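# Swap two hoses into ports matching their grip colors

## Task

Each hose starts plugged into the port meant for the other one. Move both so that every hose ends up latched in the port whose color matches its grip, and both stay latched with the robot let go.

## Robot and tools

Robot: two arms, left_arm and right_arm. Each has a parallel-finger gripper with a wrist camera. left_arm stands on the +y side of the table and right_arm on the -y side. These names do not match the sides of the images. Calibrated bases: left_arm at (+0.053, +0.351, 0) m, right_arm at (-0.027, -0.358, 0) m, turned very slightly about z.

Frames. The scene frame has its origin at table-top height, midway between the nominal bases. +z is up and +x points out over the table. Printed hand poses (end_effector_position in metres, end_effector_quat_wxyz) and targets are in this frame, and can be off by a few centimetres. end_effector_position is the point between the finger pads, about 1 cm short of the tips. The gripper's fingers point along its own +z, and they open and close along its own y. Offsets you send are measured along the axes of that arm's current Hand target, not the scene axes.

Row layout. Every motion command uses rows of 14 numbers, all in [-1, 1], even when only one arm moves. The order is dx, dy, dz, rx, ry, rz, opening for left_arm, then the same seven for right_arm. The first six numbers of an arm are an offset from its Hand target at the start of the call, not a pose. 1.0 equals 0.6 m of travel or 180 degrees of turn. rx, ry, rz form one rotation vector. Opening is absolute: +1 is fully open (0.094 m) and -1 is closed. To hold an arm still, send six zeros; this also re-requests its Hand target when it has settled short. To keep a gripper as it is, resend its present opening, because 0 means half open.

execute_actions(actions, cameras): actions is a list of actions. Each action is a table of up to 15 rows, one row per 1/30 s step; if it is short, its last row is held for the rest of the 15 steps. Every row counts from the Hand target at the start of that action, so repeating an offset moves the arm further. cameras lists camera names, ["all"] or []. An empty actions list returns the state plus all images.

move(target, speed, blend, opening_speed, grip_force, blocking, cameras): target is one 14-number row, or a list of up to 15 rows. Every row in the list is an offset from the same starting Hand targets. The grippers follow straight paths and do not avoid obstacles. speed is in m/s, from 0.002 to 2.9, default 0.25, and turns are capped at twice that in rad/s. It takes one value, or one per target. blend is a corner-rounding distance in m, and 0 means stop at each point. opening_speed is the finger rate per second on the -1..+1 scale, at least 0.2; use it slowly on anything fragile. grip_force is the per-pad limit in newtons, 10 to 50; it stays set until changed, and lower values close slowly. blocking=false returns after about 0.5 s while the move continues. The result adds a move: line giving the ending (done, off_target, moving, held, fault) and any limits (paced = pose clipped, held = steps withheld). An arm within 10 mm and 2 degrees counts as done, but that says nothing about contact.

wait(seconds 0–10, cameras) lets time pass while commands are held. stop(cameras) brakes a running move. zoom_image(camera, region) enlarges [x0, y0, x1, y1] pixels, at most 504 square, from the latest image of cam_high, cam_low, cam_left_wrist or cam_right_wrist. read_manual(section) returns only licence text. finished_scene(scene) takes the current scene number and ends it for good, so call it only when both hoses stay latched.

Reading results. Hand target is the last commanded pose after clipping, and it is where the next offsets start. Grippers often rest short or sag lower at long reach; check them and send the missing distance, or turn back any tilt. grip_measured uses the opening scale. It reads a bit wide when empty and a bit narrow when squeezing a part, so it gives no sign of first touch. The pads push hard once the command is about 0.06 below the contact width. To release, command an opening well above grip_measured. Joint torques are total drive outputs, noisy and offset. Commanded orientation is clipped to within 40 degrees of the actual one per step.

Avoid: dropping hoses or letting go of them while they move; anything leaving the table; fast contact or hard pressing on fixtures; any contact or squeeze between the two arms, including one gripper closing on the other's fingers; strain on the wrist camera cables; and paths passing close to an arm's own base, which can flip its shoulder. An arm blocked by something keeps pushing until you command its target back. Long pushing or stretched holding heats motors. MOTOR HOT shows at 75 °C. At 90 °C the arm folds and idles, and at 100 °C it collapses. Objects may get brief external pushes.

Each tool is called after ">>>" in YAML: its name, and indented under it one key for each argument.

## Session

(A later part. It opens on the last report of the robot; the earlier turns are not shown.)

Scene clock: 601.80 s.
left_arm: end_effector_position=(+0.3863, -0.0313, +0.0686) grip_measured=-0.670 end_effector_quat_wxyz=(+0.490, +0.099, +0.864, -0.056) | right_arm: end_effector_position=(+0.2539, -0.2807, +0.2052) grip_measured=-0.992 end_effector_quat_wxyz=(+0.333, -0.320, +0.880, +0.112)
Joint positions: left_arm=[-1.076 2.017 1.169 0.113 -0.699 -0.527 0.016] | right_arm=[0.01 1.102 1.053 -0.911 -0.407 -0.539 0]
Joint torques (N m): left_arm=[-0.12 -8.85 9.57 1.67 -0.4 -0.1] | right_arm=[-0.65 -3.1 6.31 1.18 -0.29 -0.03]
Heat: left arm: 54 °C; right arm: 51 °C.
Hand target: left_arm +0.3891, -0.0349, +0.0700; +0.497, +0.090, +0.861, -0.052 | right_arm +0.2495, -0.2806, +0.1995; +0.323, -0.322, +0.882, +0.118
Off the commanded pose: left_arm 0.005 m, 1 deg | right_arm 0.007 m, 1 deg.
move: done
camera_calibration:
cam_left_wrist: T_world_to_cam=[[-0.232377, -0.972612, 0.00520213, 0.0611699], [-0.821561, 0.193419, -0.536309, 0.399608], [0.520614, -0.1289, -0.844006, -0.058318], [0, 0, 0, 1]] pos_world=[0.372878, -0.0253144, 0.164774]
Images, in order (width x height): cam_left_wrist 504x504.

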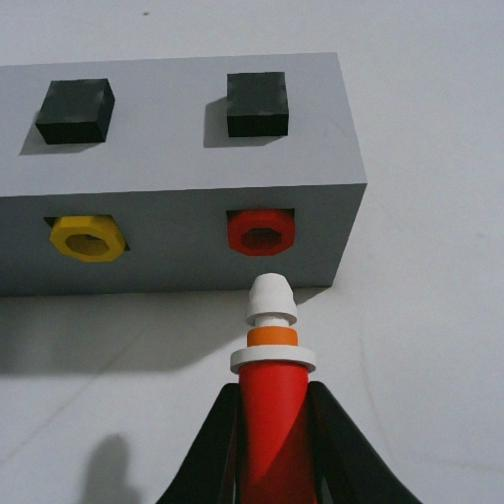

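>>> move:
  target: [-0.0155,0,0.0105,0,0,0,-1,0,0,0,0,0,0,-1]
  speed: 0.1
  cameras: ["cam_left_wrist"]

>>> zoom_image:
  camera: "cam_left_wrist"
  region: [180, 200, 360, 380]

Scene clock: 607.07 s.
left_arm: end_effector_position=(+0.3936, -0.0347, +0.0744) grip_measured=-0.670 end_effector_quat_wxyz=(+0.493, +0.092, +0.863, -0.057) | right_arm: end_effector_position=(+0.2539, -0.2807, +0.2052) grip_measured=-0.992 end_effector_quat_wxyz=(+0.333, -0.320, +0.880, +0.112)
Joint positions: left_arm=[-1.067 2.028 1.206 0.097 -0.7 -0.528 0.016] | right_arm=[0.01 1.102 1.053 -0.911 -0.407 -0.539 0]
Joint torques (N m): left_arm=[0.62 -9.09 9.65 1.67 -0.29 0.1] | right_arm=[-0.69 -3.15 6.32 1.18 -0.29 -0.03]
Heat: left arm: 54 °C; right arm: 51 °C.
Hand target: left_arm +0.3989, -0.0371, +0.0748; +0.497, +0.090, +0.861, -0.052 | right_arm +0.2495, -0.2806, +0.1995; +0.323, -0.322, +0.882, +0.118
Off the commanded pose: left_arm 0.006 m, 1 deg | right_arm 0.007 m, 1 deg.
move: done
camera_calibration:
cam_left_wrist: T_world_to_cam=[[-0.222507, -0.974843, 0.0131373, 0.0549366], [-0.820859, 0.180056, -0.542005, 0.409075], [0.526004, -0.131384, -0.840272, -0.0601483], [0, 0, 0, 1]] pos_world=[0.379655, -0.0280044, 0.170458]
Images, in order (width x height): cam_left_wrist 504x504.

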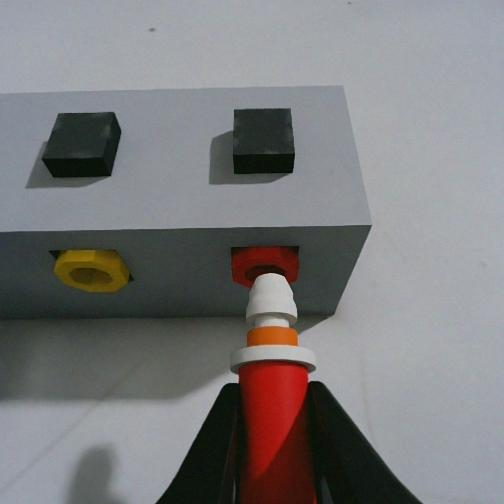

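Scaled by 2.800.

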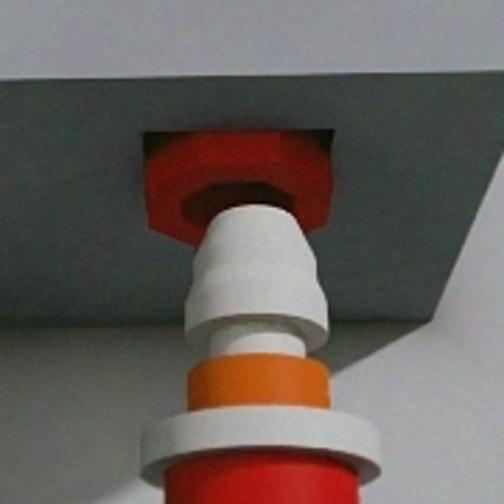

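>>> move:
  target: [-0.039,-0.003,0.0545,0,0,0,-1,0,0,0,0,0,0,-1]
  speed: 0.1
  cameras: ["cam_left_wrist"]

>>> zoom_image:
  camera: "cam_left_wrist"
  region: [180, 200, 360, 380]

Scene clock: 612.37 s.
left_arm: end_effector_position=(+0.4113, -0.0416, +0.0715) grip_measured=-0.670 end_effector_quat_wxyz=(+0.480, +0.112, +0.870, -0.034) | right_arm: end_effector_position=(+0.2539, -0.2807, +0.2052) grip_measured=-0.992 end_effector_quat_wxyz=(+0.333, -0.320, +0.880, +0.112)
Joint positions: left_arm=[-1.037 2.088 1.32 0.007 -0.677 -0.481 0.016] | right_arm=[0.01 1.102 1.053 -0.911 -0.407 -0.539 0]
Joint torques (N m): left_arm=[3.56 -8.42 11.43 2.35 -0.04 0.21] | right_arm=[-0.7 -3.11 6.32 1.18 -0.29 -0.03]
Heat: left arm: 54 °C; right arm: 51 °C.
Hand target: left_arm +0.4376, -0.0472, +0.0787; +0.497, +0.090, +0.861, -0.052 | right_arm +0.2495, -0.2806, +0.1995; +0.323, -0.322, +0.882, +0.118
Off the commanded pose: left_arm 0.028 m, 4 deg | right_arm 0.007 m, 1 deg.
move: off_target (left_arm)
camera_calibration:
cam_left_wrist: T_world_to_cam=[[-0.234085, -0.971303, -0.0421183, 0.0610979], [-0.830401, 0.222282, -0.510906, 0.426687], [0.505607, -0.0846205, -0.858604, -0.0612002], [0, 0, 0, 1]] pos_world=[0.399567, -0.0406789, 0.168024]
Images, in order (width x height): cam_left_wrist 504x504.

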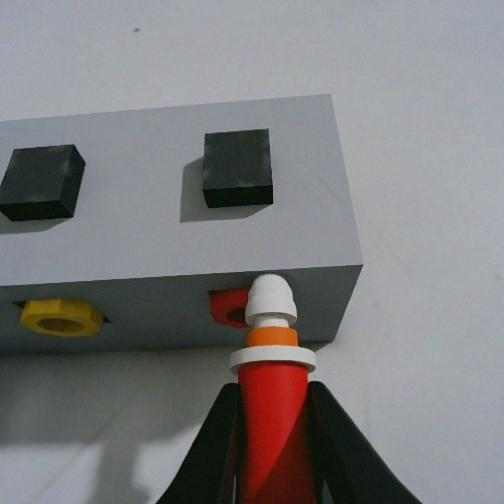

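Scaled by 2.800.

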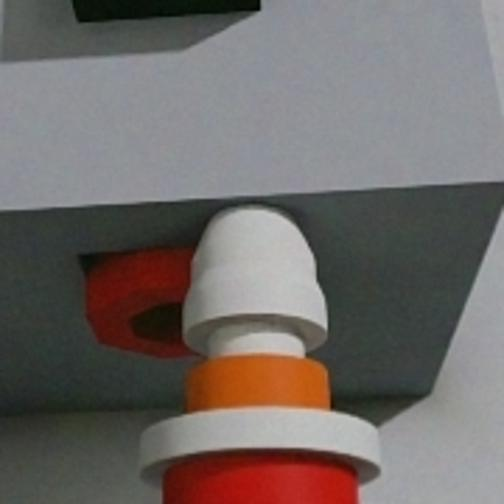

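>>> move:
  target:
    - [0.033,0,-0.058,0,0,0,-1,0,0,0,0,0,0,-1]
    - [0.042,0.008,-0.053,0,0,0,-1,0,0,0,0,0,0,-1]
  speed: 0.1
  cameras: ["cam_left_wrist"]

>>> zoom_image:
  camera: "cam_left_wrist"
  region: [180, 200, 360, 380]

Scene clock: 618.20 s.
left_arm: end_effector_position=(+0.3942, -0.0352, +0.0493) grip_measured=-0.670 end_effector_quat_wxyz=(+0.477, +0.110, +0.871, -0.040) | right_arm: end_effector_position=(+0.2539, -0.2807, +0.2052) grip_measured=-0.992 end_effector_quat_wxyz=(+0.333, -0.320, +0.880, +0.112)
Joint positions: left_arm=[-1.063 2.086 1.22 0.091 -0.686 -0.513 0.016] | right_arm=[0.01 1.102 1.053 -0.911 -0.407 -0.539 0]
Joint torques (N m): left_arm=[0.68 -14.97 6.67 1.84 -0.4 -0.03] | right_arm=[-0.69 -3.12 6.31 1.18 -0.29 -0.03]
Heat: left arm: 55 °C; right arm: 51 °C.
Hand target: left_arm +0.3995, -0.0340, +0.0728; +0.497, +0.090, +0.862, -0.052 | right_arm +0.2495, -0.2806, +0.1995; +0.323, -0.322, +0.882, +0.118
Off the commanded pose: left_arm 0.024 m, 4 deg | right_arm 0.007 m, 1 deg.
move: off_target (left_arm)
camera_calibration:
cam_left_wrist: T_world_to_cam=[[-0.235861, -0.971317, -0.0302182, 0.0624266], [-0.833882, 0.21826, -0.506955, 0.400761], [0.499009, -0.0943727, -0.861443, -0.0687224], [0, 0, 0, 1]] pos_world=[0.383205, -0.0333198, 0.145854]
Images, in order (width x height): cam_left_wrist 504x504.

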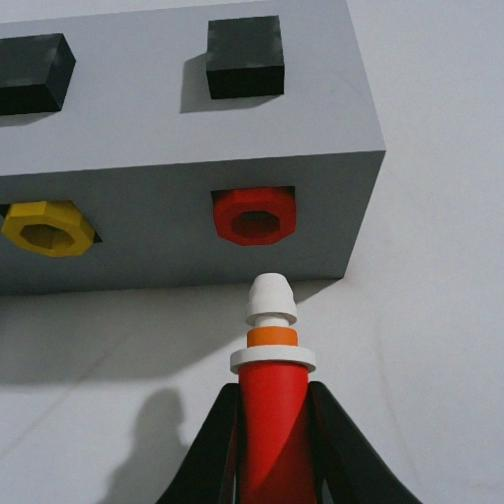

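Scaled by 2.800.

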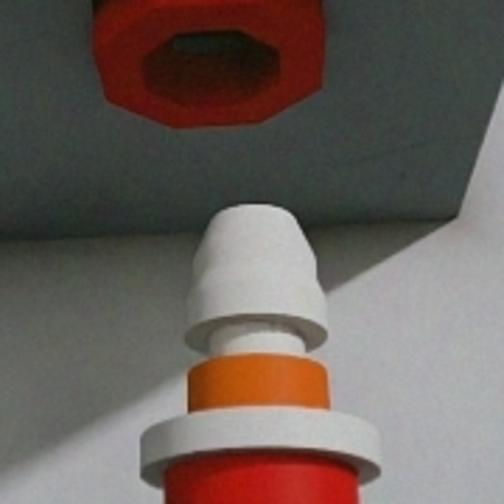

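>>> move:
  target:
    - [-0.03,0.009,-0.017,0,0,0,-1,0,0,0,0,0,0,-1]
    - [0,0.009,0.0,0,0,0,-1,0,0,0,0,0,0,-1]
  speed: 0.1
  cameras: ["cam_left_wrist"]

>>> zoom_image:
  camera: "cam_left_wrist"
  region: [180, 200, 360, 380]

Scene clock: 624.73 s.
left_arm: end_effector_position=(+0.3972, -0.0312, +0.0708) grip_measured=-0.670 end_effector_quat_wxyz=(+0.490, +0.097, +0.865, -0.054) | right_arm: end_effector_position=(+0.2539, -0.2807, +0.2052) grip_measured=-0.992 end_effector_quat_wxyz=(+0.333, -0.320, +0.880, +0.112)
Joint positions: left_arm=[-1.053 2.031 1.2 0.103 -0.686 -0.513 0.016] | right_arm=[0.01 1.102 1.053 -0.911 -0.407 -0.539 0]
Joint torques (N m): left_arm=[0.64 -10.76 6.76 1.88 -0.32 0.06] | right_arm=[-0.66 -3.11 6.35 1.19 -0.29 -0.02]
Heat: left arm: 56 °C; right arm: 51 °C.
Hand target: left_arm +0.4005, -0.0288, +0.0727; +0.497, +0.090, +0.862, -0.052 | right_arm +0.2495, -0.2806, +0.1995; +0.323, -0.322, +0.882, +0.118
Off the commanded pose: left_arm 0.005 m, 1 deg | right_arm 0.007 m, 1 deg.
move: done
camera_calibration:
cam_left_wrist: T_world_to_cam=[[-0.226674, -0.973959, 0.00479666, 0.0615367], [-0.823569, 0.18904, -0.534788, 0.410247], [0.519955, -0.125173, -0.844972, -0.0616822], [0, 0, 0, 1]] pos_world=[0.383887, -0.0253396, 0.16698]
Images, in order (width x height): cam_left_wrist 504x504.

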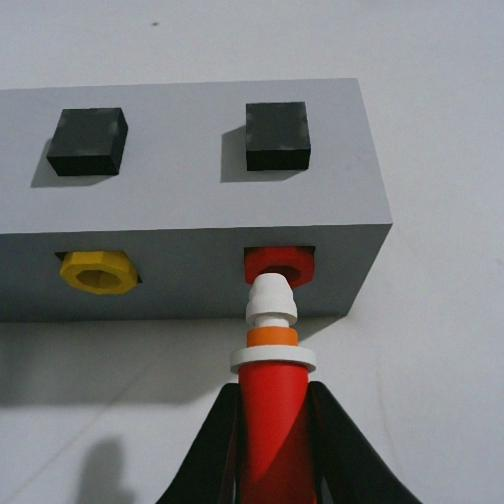

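Scaled by 2.800.

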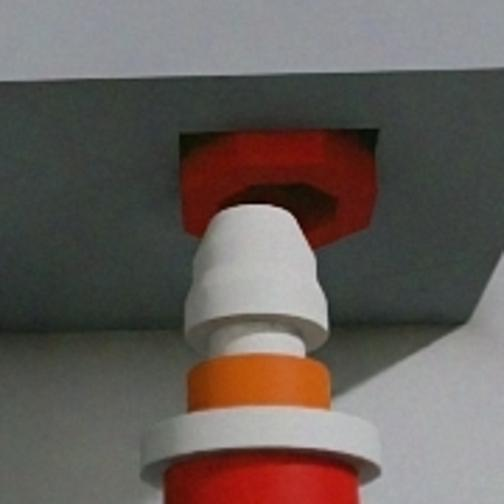

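>>> move:
  target: [-0.0125,0,0.0217,0,0,0,-1,0,0,0,0,0,0,-1]
  speed: 0.1
  cameras: ["cam_left_wrist"]

>>> zoom_image:
  camera: "cam_left_wrist"
  region: [180, 200, 360, 380]

Scene clock: 629.97 s.
left_arm: end_effector_position=(+0.4100, -0.0245, +0.0706) grip_measured=-0.670 end_effector_quat_wxyz=(+0.492, +0.090, +0.865, -0.045) | right_arm: end_effector_position=(+0.2539, -0.2807, +0.2052) grip_measured=-0.992 end_effector_quat_wxyz=(+0.333, -0.320, +0.880, +0.112)
Joint positions: left_arm=[-1.025 2.043 1.214 0.106 -0.686 -0.498 0.016] | right_arm=[0.01 1.102 1.053 -0.911 -0.407 -0.539 0]
Joint torques (N m): left_arm=[0.44 -9.2 9.65 1.88 -0.12 0.12] | right_arm=[-0.69 -3.11 6.31 1.19 -0.29 -0.03]
Heat: left arm: 57 °C; right arm: 51 °C.
Hand target: left_arm +0.4152, -0.0320, +0.0728; +0.497, +0.090, +0.861, -0.052 | right_arm +0.2495, -0.2806, +0.1995; +0.323, -0.322, +0.882, +0.118
Off the commanded pose: left_arm 0.009 m, 1 deg | right_arm 0.007 m, 1 deg.
move: done
camera_calibration:
cam_left_wrist: T_world_to_cam=[[-0.20656, -0.978421, -0.00501279, 0.0632368], [-0.824501, 0.176819, -0.537526, 0.419787], [0.526813, -0.106898, -0.843232, -0.0702107], [0, 0, 0, 1]] pos_world=[0.396165, -0.0198593, 0.166759]
Images, in order (width x height): cam_left_wrist 504x504.

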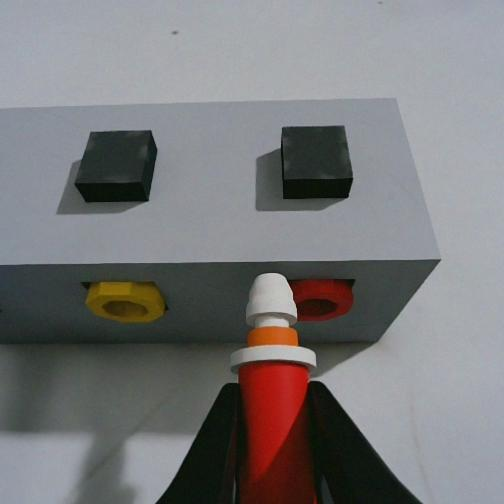

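Scaled by 2.800.

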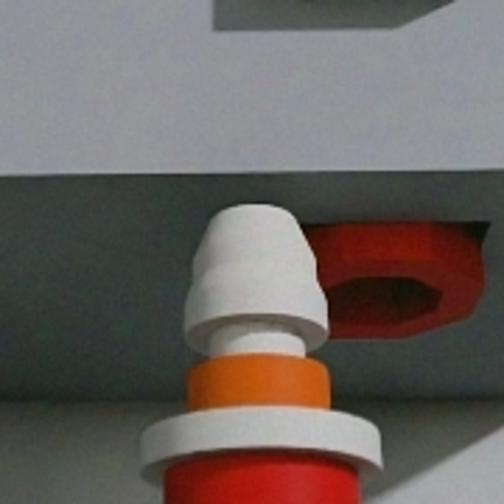

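>>> move:
  target:
    - [-0.005,-0.038,-0.041,0,0,0,-1,0,0,0,0,0,0,-1]
    - [0.021,-0.024,-0.026,0,0,0,-1,0,0,0,0,0,0,-1]
  speed: 0.1
  cameras: ["cam_left_wrist"]

>>> zoom_image:
  camera: "cam_left_wrist"
  region: [180, 200, 360, 380]

Scene clock: 644.73 s.
left_arm: end_effector_position=(+0.3890, -0.0452, +0.0765) grip_measured=-0.670 end_effector_quat_wxyz=(+0.494, +0.095, +0.862, -0.061) | right_arm: end_effector_position=(+0.2539, -0.2807, +0.2052) grip_measured=-0.992 end_effector_quat_wxyz=(+0.333, -0.320, +0.880, +0.112)
Joint positions: left_arm=[-1.087 2.043 1.238 0.077 -0.708 -0.538 0.016] | right_arm=[0.01 1.102 1.053 -0.911 -0.407 -0.539 0]
Joint torques (N m): left_arm=[0.75 -9.18 6.95 1.88 -0.34 0.03] | right_arm=[-0.69 -3.15 6.31 1.18 -0.29 -0.03]
Heat: left arm: 57 °C; right arm: 51 °C.
Hand target: left_arm +0.3929, -0.0419, +0.0697; +0.497, +0.090, +0.861, -0.052 | right_arm +0.2495, -0.2806, +0.1995; +0.323, -0.322, +0.882, +0.118
Off the commanded pose: left_arm 0.009 m, 1 deg | right_arm 0.007 m, 1 deg.
move: done
camera_calibration:
cam_left_wrist: T_world_to_cam=[[-0.230593, -0.972912, 0.0163976, 0.0467033], [-0.818344, 0.184786, -0.544212, 0.407752], [0.526441, -0.13891, -0.838787, -0.0579245], [0, 0, 0, 1]] pos_world=[0.374945, -0.0379551, 0.172551]
Images, in order (width x height): cam_left_wrist 504x504.

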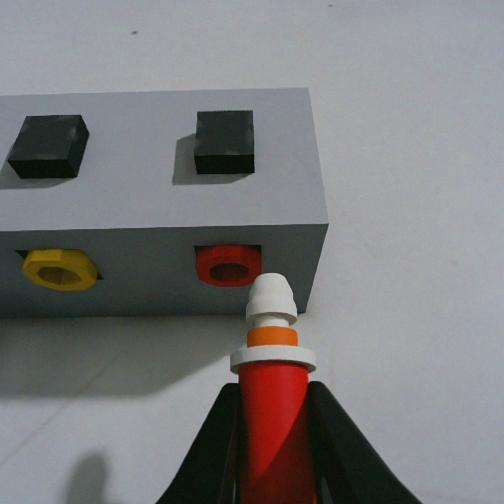

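Scaled by 2.800.

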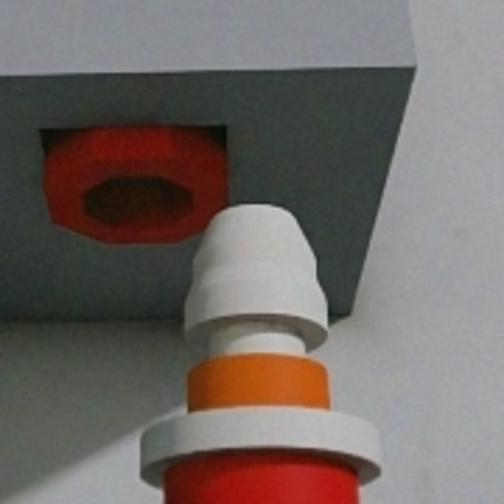

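>>> move:
  target: [0.002,0.0222,0.012,0,0,0,-1,0,0,0,0,0,0,-1]
  speed: 0.05
  cameras: ["cam_left_wrist"]

>>> zoom_image:
  camera: "cam_left_wrist"
  region: [180, 200, 360, 380]

Scene clock: 650.93 s.
left_arm: end_effector_position=(+0.4004, -0.0292, +0.0691) grip_measured=-0.670 end_effector_quat_wxyz=(+0.498, +0.086, +0.862, -0.051) | right_arm: end_effector_position=(+0.2539, -0.2807, +0.2052) grip_measured=-0.992 end_effector_quat_wxyz=(+0.333, -0.320, +0.880, +0.112)
Joint positions: left_arm=[-1.052 2.043 1.196 0.129 -0.708 -0.521 0.016] | right_arm=[0.01 1.102 1.053 -0.911 -0.407 -0.539 0]
Joint torques (N m): left_arm=[0.54 -9.99 6.68 1.88 -0.11 0.15] | right_arm=[-0.66 -3.11 6.32 1.18 -0.29 -0.03]
Heat: left arm: 57 °C; right arm: 51 °C.
Hand target: left_arm +0.4012, -0.0300, +0.0650; +0.497, +0.090, +0.861, -0.052 | right_arm +0.2495, -0.2806, +0.1995; +0.323, -0.322, +0.882, +0.118
Off the commanded pose: left_arm 0.004 m, 1 deg | right_arm 0.007 m, 1 deg.
move: done
camera_calibration:
cam_left_wrist: T_world_to_cam=[[-0.205038, -0.978717, 0.00845497, 0.0551335], [-0.818699, 0.166768, -0.549473, 0.410042], [0.536369, -0.119585, -0.835468, -0.0715991], [0, 0, 0, 1]] pos_world=[0.385409, -0.0229838, 0.165022]
Images, in order (width x height): cam_left_wrist 504x504.

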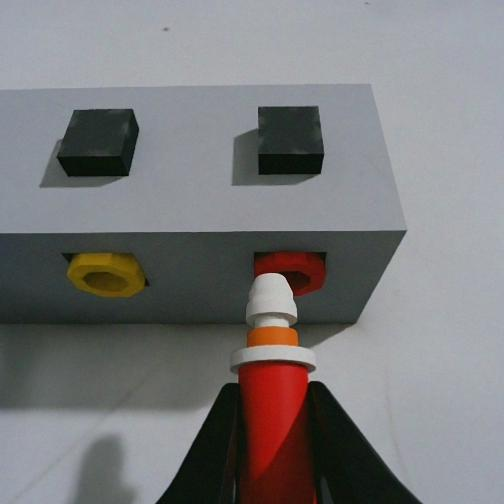

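Scaled by 2.800.

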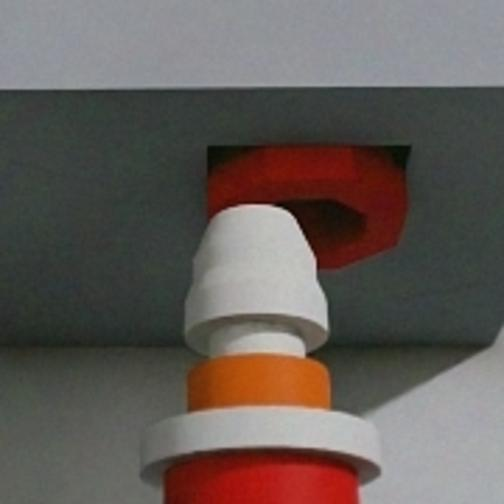

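>>> move:
  target: [0.004,-0.012,-0.003,0,0,0,-1,0,0,0,0,0,0,-1]
  speed: 0.03
  cameras: ["cam_left_wrist"]

>>> zoom_image:
  camera: "cam_left_wrist"
  region: [180, 200, 360, 380]

Scene clock: 656.10 s.
left_arm: end_effector_position=(+0.3966, -0.0326, +0.0692) grip_measured=-0.670 end_effector_quat_wxyz=(+0.497, +0.090, +0.861, -0.054) | right_arm: end_effector_position=(+0.2539, -0.2807, +0.2052) grip_measured=-0.992 end_effector_quat_wxyz=(+0.333, -0.320, +0.880, +0.112)
Joint positions: left_arm=[-1.062 2.043 1.196 0.129 -0.708 -0.52 0.016] | right_arm=[0.01 1.102 1.053 -0.911 -0.407 -0.539 0]
Joint torques (N m): left_arm=[-0.1 -8.75 8.47 1.74 -0.24 -0.02] | right_arm=[-0.65 -3.12 6.3 1.18 -0.29 -0.03]
Heat: left arm: 58 °C; right arm: 51 °C.
Hand target: left_arm +0.3969, -0.0366, +0.0638; +0.497, +0.090, +0.861, -0.052 | right_arm +0.2495, -0.2806, +0.1995; +0.323, -0.322, +0.882, +0.118
Off the commanded pose: left_arm 0.007 m, 0 deg | right_arm 0.007 m, 1 deg.
move: done
camera_calibration:
cam_left_wrist: T_world_to_cam=[[-0.21494, -0.976591, 0.0084378, 0.0550189], [-0.816819, 0.175026, -0.549702, 0.407146], [0.535357, -0.125045, -0.835318, -0.0697021], [0, 0, 0, 1]] pos_world=[0.381706, -0.0262462, 0.165121]
Images, in order (width x height): cam_left_wrist 504x504.

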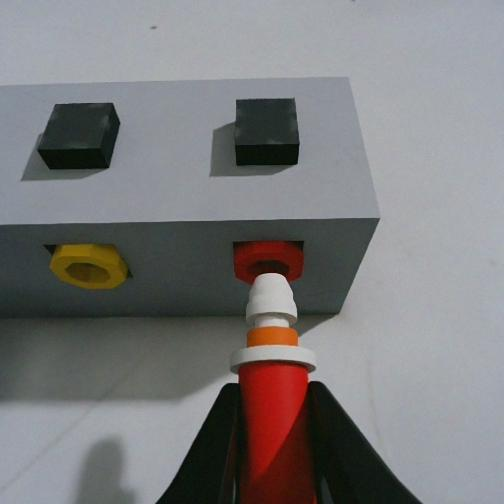

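Scaled by 2.800.

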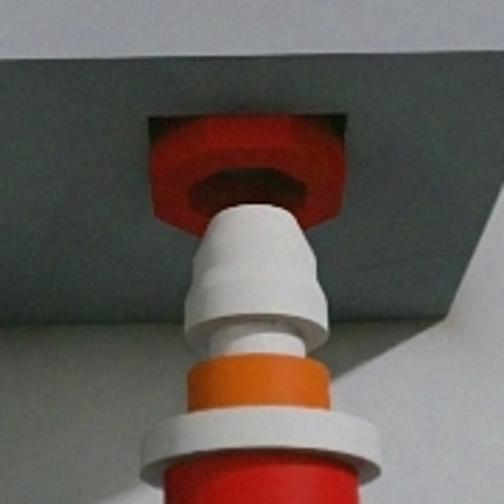

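>>> move:
  target: [-0.025,0,0.042,0,0,0,-1,0,0,0,0,0,0,-1]
  speed: 0.04
  cameras: ["cam_left_wrist"]

>>> zoom_image:
  camera: "cam_left_wrist"
  region: [180, 200, 360, 380]

Scene clock: 660.70 s.
left_arm: end_effector_position=(+0.4079, -0.0384, +0.0569) grip_measured=-0.670 end_effector_quat_wxyz=(+0.484, +0.106, +0.868, -0.042) | right_arm: end_effector_position=(+0.2539, -0.2807, +0.2052) grip_measured=-0.992 end_effector_quat_wxyz=(+0.333, -0.320, +0.880, +0.112)
Joint positions: left_arm=[-1.04 2.1 1.261 0.093 -0.679 -0.492 0.016] | right_arm=[0.01 1.102 1.053 -0.911 -0.407 -0.539 0]
Joint torques (N m): left_arm=[2.37 -9.36 10.7 2.08 -0.14 0.15] | right_arm=[-0.65 -3.12 6.31 1.18 -0.29 -0.03]
Heat: left arm: 57 °C; right arm: 51 °C.
Hand target: left_arm +0.4257, -0.0426, +0.0643; +0.497, +0.090, +0.861, -0.052 | right_arm +0.2495, -0.2806, +0.1995; +0.323, -0.322, +0.882, +0.118
Off the commanded pose: left_arm 0.020 m, 3 deg | right_arm 0.007 m, 1 deg.
move: off_target (left_arm)
camera_calibration:
cam_left_wrist: T_world_to_cam=[[-0.230422, -0.972803, -0.0236868, 0.0601525], [-0.827793, 0.208754, -0.52075, 0.414684], [0.511532, -0.100384, -0.853381, -0.0750711], [0, 0, 0, 1]] pos_world=[0.395534, -0.0355865, 0.153307]
Images, in order (width x height): cam_left_wrist 504x504.

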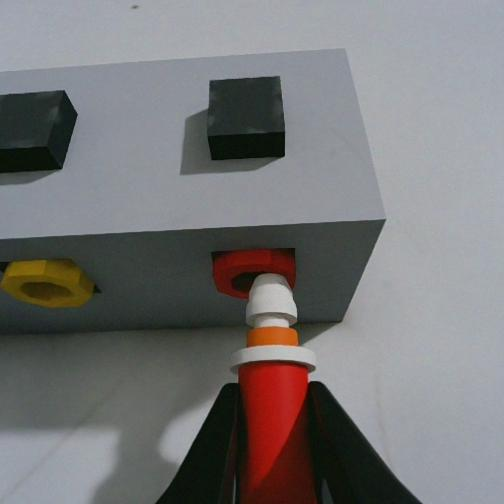

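Scaled by 2.800.

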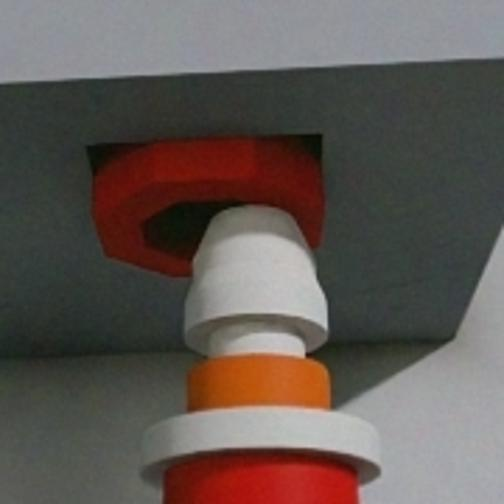

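>>> move:
  target: [-0.005,0.018,0.004,0,0,0,-1,0,0,0,0,0,0,-1]
  speed: 0.04
  cameras: ["cam_left_wrist"]

>>> zoom_image:
  camera: "cam_left_wrist"
  region: [180, 200, 360, 380]

Scene clock: 665.23 s.
left_arm: end_effector_position=(+0.4082, -0.0390, +0.0534) grip_measured=-0.670 end_effector_quat_wxyz=(+0.474, +0.118, +0.871, -0.045) | right_arm: end_effector_position=(+0.2539, -0.2807, +0.2052) grip_measured=-0.992 end_effector_quat_wxyz=(+0.333, -0.320, +0.880, +0.112)
Joint positions: left_arm=[-1.032 2.1 1.261 0.087 -0.645 -0.474 0.016] | right_arm=[0.01 1.102 1.053 -0.911 -0.407 -0.539 0]
Joint torques (N m): left_arm=[3.55 -11.21 7.91 2.34 -0.3 0.16] | right_arm=[-0.69 -3.11 6.31 1.17 -0.29 -0.03]
Heat: left arm: 57 °C; right arm: 51 °C.
Hand target: left_arm +0.4313, -0.0328, +0.0656; +0.497, +0.090, +0.861, -0.052 | right_arm +0.2495, -0.2806, +0.1995; +0.323, -0.322, +0.882, +0.118
Off the commanded pose: left_arm 0.027 m, 4 deg | right_arm 0.007 m, 1 deg.
move: off_target (left_arm)
camera_calibration:
cam_left_wrist: T_world_to_cam=[[-0.254933, -0.966577, -0.0271546, 0.06998], [-0.832432, 0.233668, -0.502449, 0.415157], [0.492001, -0.105487, -0.86418, -0.069917], [0, 0, 0, 1]] pos_world=[0.39783, -0.0367432, 0.150075]
Images, in order (width x height): cam_left_wrist 504x504.

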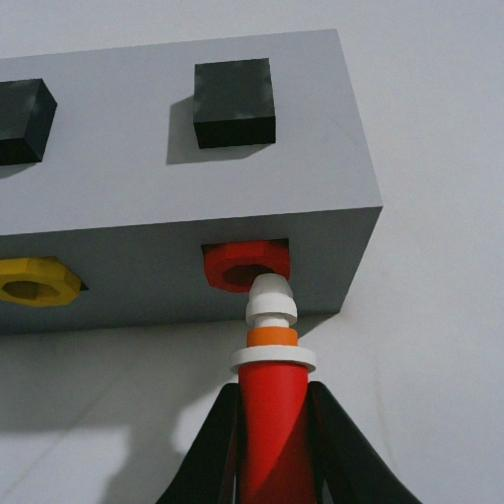

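Scaled by 2.800.

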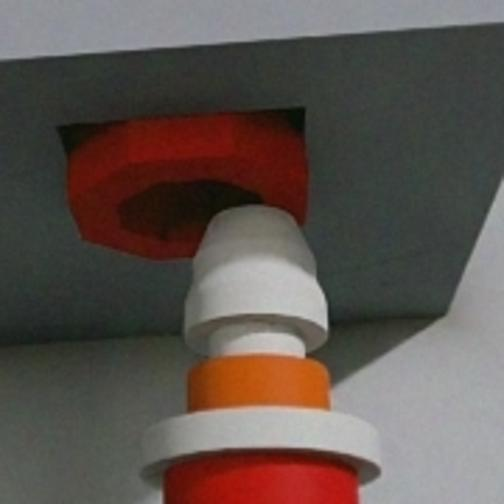

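>>> move:
  target:
    - [0.0075,-0.016,-0.063,0,0,0,-1,0,0,0,0,0,0,-1]
    - [0.0295,-0.0155,-0.047,0,0,0,-1,0,0,0,0,0,0,-1]
  speed: 0.05
  cameras: ["cam_left_wrist"]

>>> zoom_image:
  camera: "cam_left_wrist"
  region: [180, 200, 360, 380]

Scene clock: 675.70 s.
left_arm: end_effector_position=(+0.3938, -0.0374, +0.0584) grip_measured=-0.670 end_effector_quat_wxyz=(+0.486, +0.103, +0.866, -0.052) | right_arm: end_effector_position=(+0.2539, -0.2807, +0.2052) grip_measured=-0.992 end_effector_quat_wxyz=(+0.333, -0.320, +0.880, +0.112)
Joint positions: left_arm=[-1.066 2.068 1.209 0.116 -0.689 -0.516 0.016] | right_arm=[0.01 1.102 1.053 -0.911 -0.407 -0.539 0]
Joint torques (N m): left_arm=[0.43 -11.69 6.57 1.87 -0.41 -0.07] | right_arm=[-0.68 -3.11 6.34 1.17 -0.29 -0.03]
Heat: left arm: 58 °C; right arm: 51 °C.
Hand target: left_arm +0.3970, -0.0349, +0.0645; +0.497, +0.090, +0.861, -0.052 | right_arm +0.2495, -0.2806, +0.1995; +0.323, -0.322, +0.882, +0.118
Off the commanded pose: left_arm 0.007 m, 2 deg | right_arm 0.007 m, 1 deg.
move: done
camera_calibration:
cam_left_wrist: T_world_to_cam=[[-0.235679, -0.971816, -0.00538429, 0.0590288], [-0.825135, 0.203028, -0.527193, 0.402726], [0.513428, -0.119806, -0.849729, -0.0681755], [0, 0, 0, 1]] pos_world=[0.381218, -0.0325673, 0.154701]
Images, in order (width x height): cam_left_wrist 504x504.

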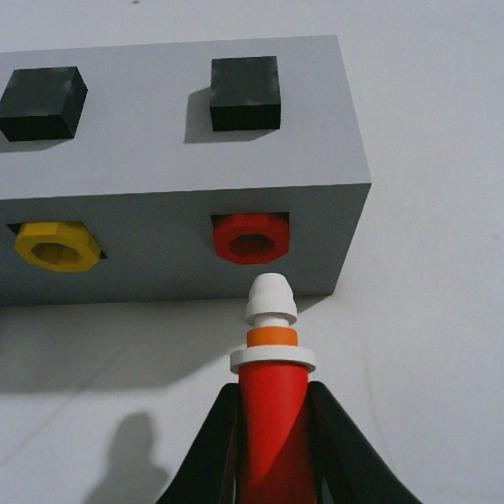

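Scaled by 2.800.

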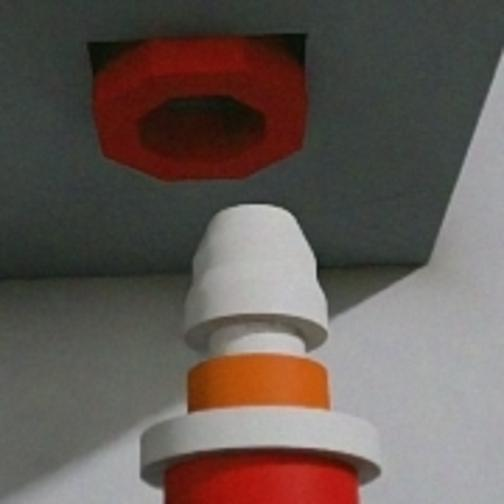

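>>> move:
  target: [-0.0145,0.011,-0.008,0,0,0,-1,0,0,0,0,0,0,-1]
  speed: 0.03
  cameras: ["cam_left_wrist"]

>>> zoom_image:
  camera: "cam_left_wrist"
  region: [180, 200, 360, 380]

Scene clock: 679.60 s.
left_arm: end_effector_position=(+0.3949, -0.0319, +0.0541) grip_measured=-0.670 end_effector_quat_wxyz=(+0.483, +0.102, +0.868, -0.046) | right_arm: end_effector_position=(+0.2539, -0.2807, +0.2052) grip_measured=-0.992 end_effector_quat_wxyz=(+0.333, -0.320, +0.880, +0.112)
Joint positions: left_arm=[-1.059 2.068 1.197 0.116 -0.689 -0.516 0.016] | right_arm=[0.01 1.102 1.053 -0.911 -0.407 -0.539 0]
Joint torques (N m): left_arm=[0.7 -14.89 6.53 1.67 -0.33 0.06] | right_arm=[-0.68 -3.1 6.34 1.18 -0.29 -0.03]
Heat: left arm: 58 °C; right arm: 51 °C.
Hand target: left_arm +0.3985, -0.0285, +0.0744; +0.497, +0.090, +0.861, -0.052 | right_arm +0.2495, -0.2806, +0.1995; +0.323, -0.322, +0.882, +0.118
Off the commanded pose: left_arm 0.021 m, 2 deg | right_arm 0.007 m, 1 deg.
move: off_target (left_arm)
camera_calibration:
cam_left_wrist: T_world_to_cam=[[-0.22864, -0.97341, -0.0140285, 0.0622489], [-0.829658, 0.202373, -0.5203, 0.401646], [0.509304, -0.107323, -0.853868, -0.0694833], [0, 0, 0, 1]] pos_world=[0.38285, -0.0281458, 0.15052]
Images, in order (width x height): cam_left_wrist 504x504.

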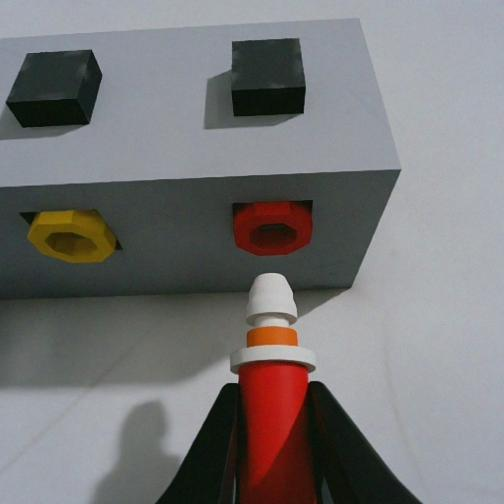

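Scaled by 2.800.

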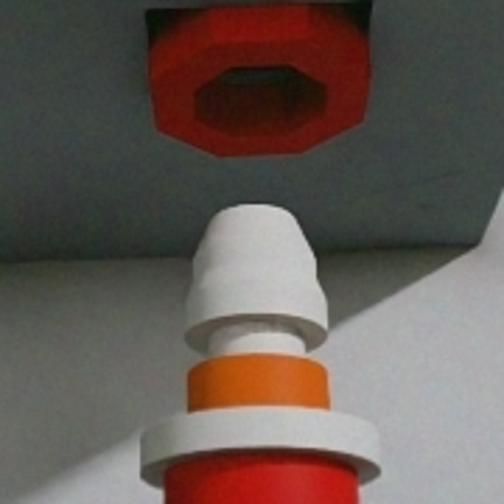

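>>> move:
  target: [-0.02,0.0,-0.01,0,0,0,-1,0,0,0,0,0,0,-1]
  speed: 0.06
  cameras: ["cam_left_wrist"]

>>> zoom_image:
  camera: "cam_left_wrist"
  region: [180, 200, 360, 380]

Scene clock: 683.60 s.
left_arm: end_effector_position=(+0.3927, -0.0276, +0.0606) grip_measured=-0.670 end_effector_quat_wxyz=(+0.479, +0.106, +0.871, -0.040) | right_arm: end_effector_position=(+0.2539, -0.2807, +0.2052) grip_measured=-0.992 end_effector_quat_wxyz=(+0.333, -0.320, +0.880, +0.112)
Joint positions: left_arm=[-1.058 2.04 1.197 0.072 -0.689 -0.516 0.016] | right_arm=[0.01 1.102 1.053 -0.911 -0.407 -0.539 0]
Joint torques (N m): left_arm=[0.83 -14.74 8.72 1.65 -0.33 0.07] | right_arm=[-0.68 -3.11 6.31 1.18 -0.29 -0.03]
Heat: left arm: 59 °C; right arm: 51 °C.
Hand target: left_arm +0.3993, -0.0287, +0.0879; +0.497, +0.090, +0.861, -0.053 | right_arm +0.2495, -0.2806, +0.1995; +0.323, -0.322, +0.882, +0.118
Off the commanded pose: left_arm 0.028 m, 3 deg | right_arm 0.007 m, 1 deg.
move: off_target (left_arm)
camera_calibration:
cam_left_wrist: T_world_to_cam=[[-0.228448, -0.973206, -0.0260961, 0.0666867], [-0.833876, 0.209435, -0.510673, 0.403615], [0.502456, -0.0949013, -0.859379, -0.0588932], [0, 0, 0, 1]] pos_world=[0.381391, -0.0252204, 0.157244]
Images, in order (width x height): cam_left_wrist 504x504.

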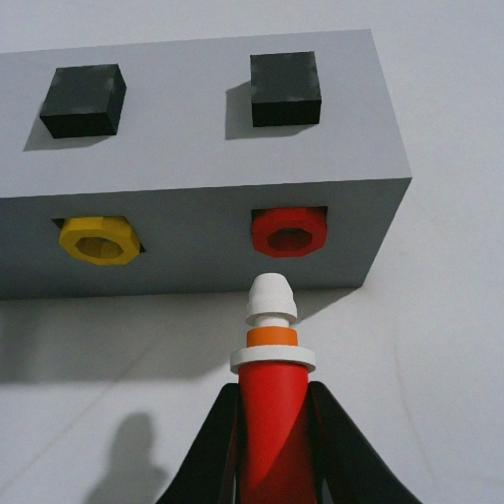

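Scaled by 2.800.

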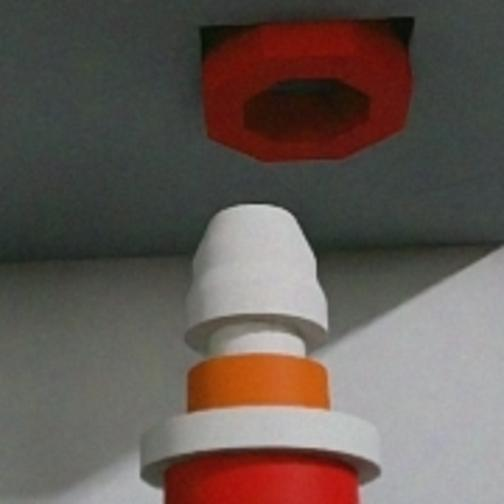

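>>> move:
  target:
    - [0.029,-0.0025,-0.04,0,0,0,-1,0,0,0,0,0,0,-1]
    - [0.033,-0.0135,0.0025,0,0,0,-1,0,0,0,0,0,0,-1]
    - [0.0177,-0.0138,0.013,0,0,0,-1,0,0,0,0,0,0,-1]
  speed: [0.15,0.15,0.1]
  cameras: ["cam_left_wrist"]

>>> zoom_image:
  camera: "cam_left_wrist"
  region: [180, 200, 360, 380]

Scene clock: 694.07 s.
left_arm: end_effector_position=(+0.3952, -0.0315, +0.0762) grip_measured=-0.670 end_effector_quat_wxyz=(+0.497, +0.086, +0.862, -0.050) | right_arm: end_effector_position=(+0.2539, -0.2807, +0.2052) grip_measured=-0.992 end_effector_quat_wxyz=(+0.333, -0.320, +0.880, +0.112)
Joint positions: left_arm=[-1.066 2.027 1.208 0.091 -0.719 -0.532 0.016] | right_arm=[0.01 1.102 1.053 -0.911 -0.407 -0.539 0]
Joint torques (N m): left_arm=[0.5 -8.92 9.47 1.73 -0.11 0.13] | right_arm=[-0.69 -3.12 6.31 1.18 -0.3 -0.03]
Heat: left arm: 60 °C; right arm: 51 °C.
Hand target: left_arm +0.3990, -0.0371, +0.0746; +0.497, +0.090, +0.861, -0.052 | right_arm +0.2495, -0.2806, +0.1995; +0.323, -0.322, +0.882, +0.118
Off the commanded pose: left_arm 0.007 m, 1 deg | right_arm 0.007 m, 1 deg.
move: done
camera_calibration:
cam_left_wrist: T_world_to_cam=[[-0.205629, -0.978612, 0.00588807, 0.0521416], [-0.818943, 0.168779, -0.548495, 0.410182], [0.53577, -0.117608, -0.836133, -0.0628512], [0, 0, 0, 1]] pos_world=[0.380312, -0.0255954, 0.172124]
Images, in order (width x height): cam_left_wrist 504x504.

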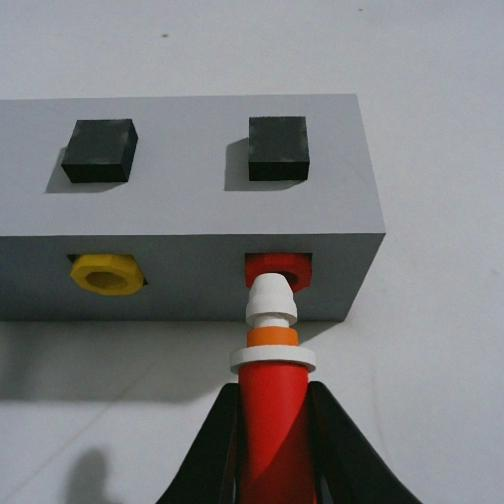

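Scaled by 2.800.

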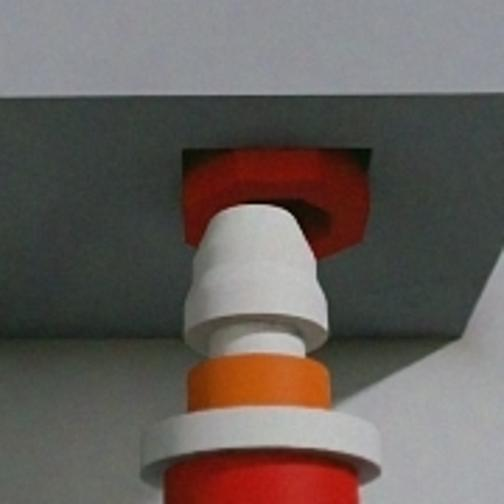

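>>> move:
  target: [-0.03,-0.001,0.06,0,0,0,-1,0,0,0,0,0,0,-1]
  speed: 0.1
  cameras: ["cam_left_wrist"]

>>> zoom_image:
  camera: "cam_left_wrist"
  region: [180, 200, 360, 380]

Scene clock: 698.83 s.
left_arm: end_effector_position=(+0.4125, -0.0364, +0.0708) grip_measured=-0.670 end_effector_quat_wxyz=(+0.485, +0.107, +0.868, -0.028) | right_arm: end_effector_position=(+0.2539, -0.2807, +0.2052) grip_measured=-0.992 end_effector_quat_wxyz=(+0.333, -0.320, +0.880, +0.112)
Joint positions: left_arm=[-1.035 2.085 1.305 0.021 -0.695 -0.48 0.016] | right_arm=[0.01 1.102 1.053 -0.911 -0.407 -0.539 0]
Joint torques (N m): left_arm=[3.58 -7.24 11.54 2.48 0.14 0.22] | right_arm=[-0.65 -3.11 6.31 1.17 -0.29 -0.03]
Heat: left arm: 60 °C; right arm: 51 °C.
Hand target: left_arm +0.4382, -0.0460, +0.0722; +0.497, +0.090, +0.861, -0.052 | right_arm +0.2495, -0.2806, +0.1995; +0.323, -0.322, +0.882, +0.118
Off the commanded pose: left_arm 0.027 m, 4 deg | right_arm 0.007 m, 1 deg.
move: off_target (left_arm)
camera_calibration:
cam_left_wrist: T_world_to_cam=[[-0.218829, -0.974445, -0.0506943, 0.0606119], [-0.827713, 0.212888, -0.519202, 0.42542], [0.516726, -0.071656, -0.853147, -0.0664267], [0, 0, 0, 1]] pos_world=[0.399714, -0.0362639, 0.16728]
Images, in order (width x height): cam_left_wrist 504x504.

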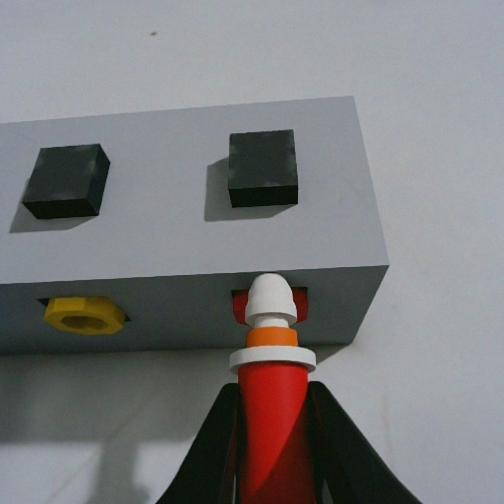

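Scaled by 2.800.

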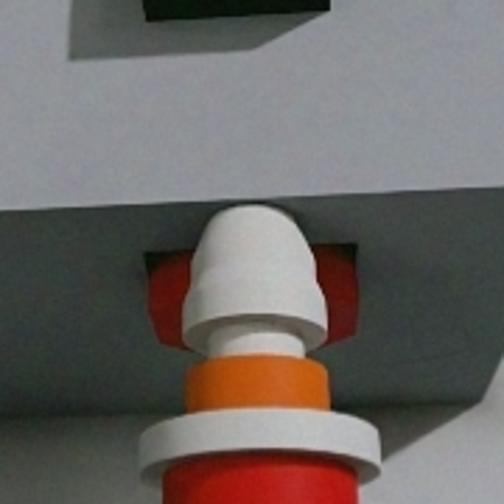

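>>> move:
  target:
    - [0.0405,0.0127,-0.1127,0,0,0,-1,0,0,0,0,0,0,-1]
    - [0.0452,0.0012,-0.0708,0,0,0,-1,0,0,0,0,0,0,-1]
    - [0.03,0.001,-0.06,0,0,0,-1,0,0,0,0,0,0,-1]
  speed: [0.15,0.15,0.1]
  cameras: ["cam_left_wrist"]

>>> zoom_image:
  camera: "cam_left_wrist"
  region: [180, 200, 360, 380]

Scene clock: 715.07 s.
left_arm: end_effector_position=(+0.3952, -0.0315, +0.0761) grip_measured=-0.670 end_effector_quat_wxyz=(+0.497, +0.087, +0.862, -0.050) | right_arm: end_effector_position=(+0.2539, -0.2807, +0.2052) grip_measured=-0.992 end_effector_quat_wxyz=(+0.333, -0.320, +0.880, +0.112)
Joint positions: left_arm=[-1.066 2.027 1.208 0.09 -0.719 -0.532 0.016] | right_arm=[0.01 1.102 1.053 -0.911 -0.407 -0.539 0]
Joint torques (N m): left_arm=[0.55 -8.94 9.46 1.74 -0.11 0.12] | right_arm=[-0.68 -3.11 6.32 1.19 -0.29 -0.03]
Heat: left arm: 57 °C; right arm: 51 °C.
Hand target: left_arm +0.3989, -0.0371, +0.0745; +0.497, +0.091, +0.862, -0.052 | right_arm +0.2495, -0.2806, +0.1995; +0.323, -0.322, +0.882, +0.118
Off the commanded pose: left_arm 0.007 m, 0 deg | right_arm 0.007 m, 1 deg.
move: done
camera_calibration:
cam_left_wrist: T_world_to_cam=[[-0.20561, -0.978619, 0.00539233, 0.0522175], [-0.819157, 0.169087, -0.548079, 0.410148], [0.535449, -0.117108, -0.836409, -0.062753], [0, 0, 0, 1]] pos_world=[0.380314, -0.0255985, 0.172025]
Images, in order (width x height): cam_left_wrist 504x504.

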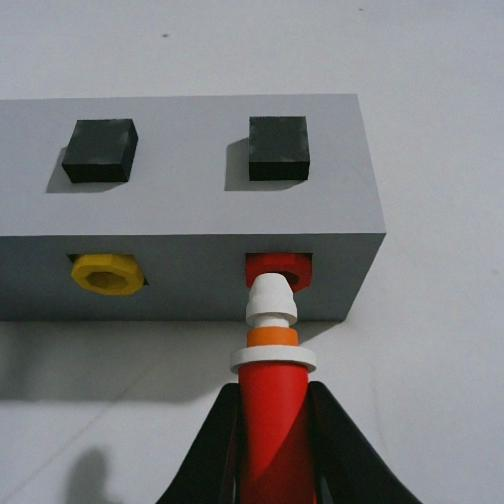

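Scaled by 2.800.

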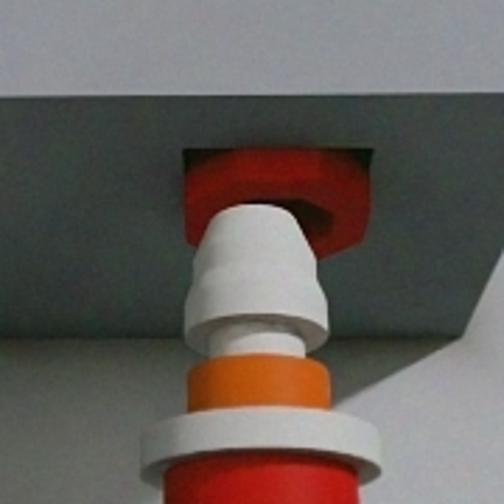

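>>> move:
  target:
    - [0.008,0,0.0125,0,0,0,-1,0,0,0,0,0,0,-1]
    - [-0.0167,-0.001,0.0673,0,0,0,-1,0,0,0,0,0,0,-1]
  speed: 0.1
  cameras: ["cam_left_wrist"]

>>> zoom_image:
  camera: "cam_left_wrist"
  region: [180, 200, 360, 380]

Scene clock: 721.50 s.
left_arm: end_effector_position=(+0.4078, -0.0413, +0.0477) grip_measured=-0.670 end_effector_quat_wxyz=(+0.470, +0.121, +0.874, -0.034) | right_arm: end_effector_position=(+0.2539, -0.2807, +0.2052) grip_measured=-0.992 end_effector_quat_wxyz=(+0.333, -0.320, +0.880, +0.112)
Joint positions: left_arm=[-1.038 2.124 1.288 0.057 -0.658 -0.478 0.016] | right_arm=[0.01 1.102 1.053 -0.911 -0.407 -0.539 0]
Joint torques (N m): left_arm=[3.77 -9.51 11.58 2.39 -0.23 0.17] | right_arm=[-0.66 -3.11 6.31 1.18 -0.29 -0.03]
Heat: left arm: 57 °C; right arm: 51 °C.
Hand target: left_arm +0.4380, -0.0460, +0.0632; +0.497, +0.090, +0.861, -0.052 | right_arm +0.2495, -0.2806, +0.1995; +0.323, -0.322, +0.882, +0.118
Off the commanded pose: left_arm 0.034 m, 5 deg | right_arm 0.007 m, 1 deg.
move: off_target (left_arm)
camera_calibration:
cam_left_wrist: T_world_to_cam=[[-0.250528, -0.966891, -0.048559, 0.0668262], [-0.836973, 0.241527, -0.491061, 0.414096], [0.48653, -0.0823819, -0.869771, -0.0713985], [0, 0, 0, 1]] pos_world=[0.398067, -0.0412839, 0.144491]
Images, in order (width x height): cam_left_wrist 504x504.

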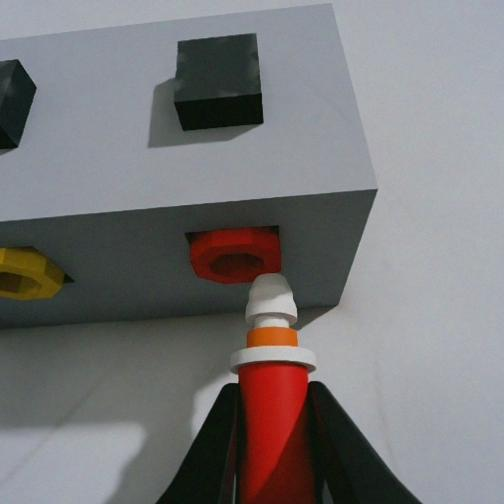

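Scaled by 2.800.

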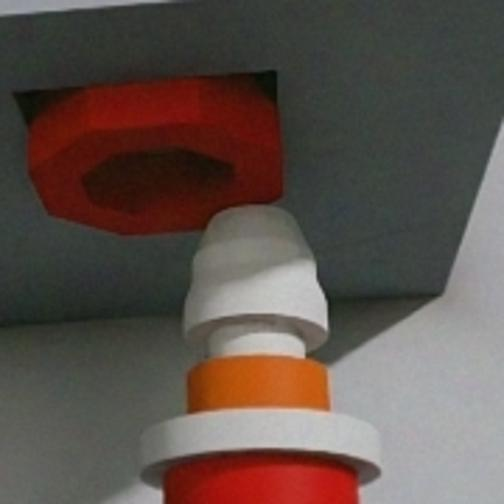

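>>> move:
  target:
    - [0.0273,0.0122,-0.12,0,0,0,-1,0,0,0,0,0,0,-1]
    - [0.032,0.0012,-0.0782,0,0,0,-1,0,0,0,0,0,0,-1]
    - [0.017,0.001,-0.0672,0,0,0,-1,0,0,0,0,0,0,-1]
    - [-0.0077,0.006,-0.0045,0,0,0,-1,0,0,0,0,0,0,-1]
  speed: [0.15,0.15,0.1,0.1]
  cameras: ["cam_left_wrist"]

>>> zoom_image:
  camera: "cam_left_wrist"
  region: [180, 200, 360, 380]

Scene clock: 731.37 s.
left_arm: end_effector_position=(+0.4132, -0.0332, +0.0697) grip_measured=-0.670 end_effector_quat_wxyz=(+0.487, +0.105, +0.866, -0.029) | right_arm: end_effector_position=(+0.2539, -0.2807, +0.2052) grip_measured=-0.992 end_effector_quat_wxyz=(+0.333, -0.320, +0.880, +0.112)
Joint positions: left_arm=[-1.031 2.079 1.285 0.045 -0.696 -0.477 0.016] | right_arm=[0.01 1.102 1.053 -0.911 -0.407 -0.539 0]
Joint torques (N m): left_arm=[3.67 -6.78 11.44 2.45 0.19 0.21] | right_arm=[-0.68 -3.11 6.31 1.18 -0.3 -0.03]
Heat: left arm: 57 °C; right arm: 51 °C.
Hand target: left_arm +0.4386, -0.0425, +0.0685; +0.497, +0.090, +0.861, -0.052 | right_arm +0.2495, -0.2806, +0.1995; +0.323, -0.322, +0.882, +0.118
Off the commanded pose: left_arm 0.027 m, 3 deg | right_arm 0.007 m, 1 deg.
move: off_target (left_arm)
camera_calibration:
cam_left_wrist: T_world_to_cam=[[-0.215637, -0.975326, -0.0473352, 0.0622458], [-0.825382, 0.207959, -0.524879, 0.424011], [0.521772, -0.0741138, -0.84986, -0.0699403], [0, 0, 0, 1]] pos_world=[0.399887, -0.0326508, 0.166062]
Images, in order (width x height): cam_left_wrist 504x504.

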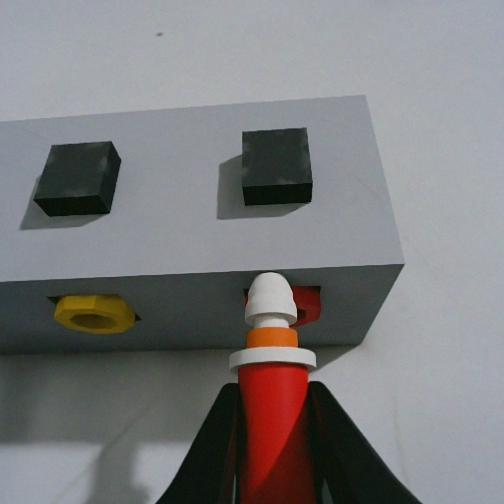

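Scaled by 2.800.

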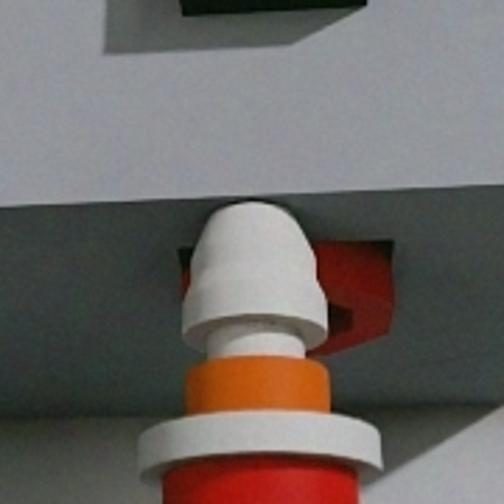

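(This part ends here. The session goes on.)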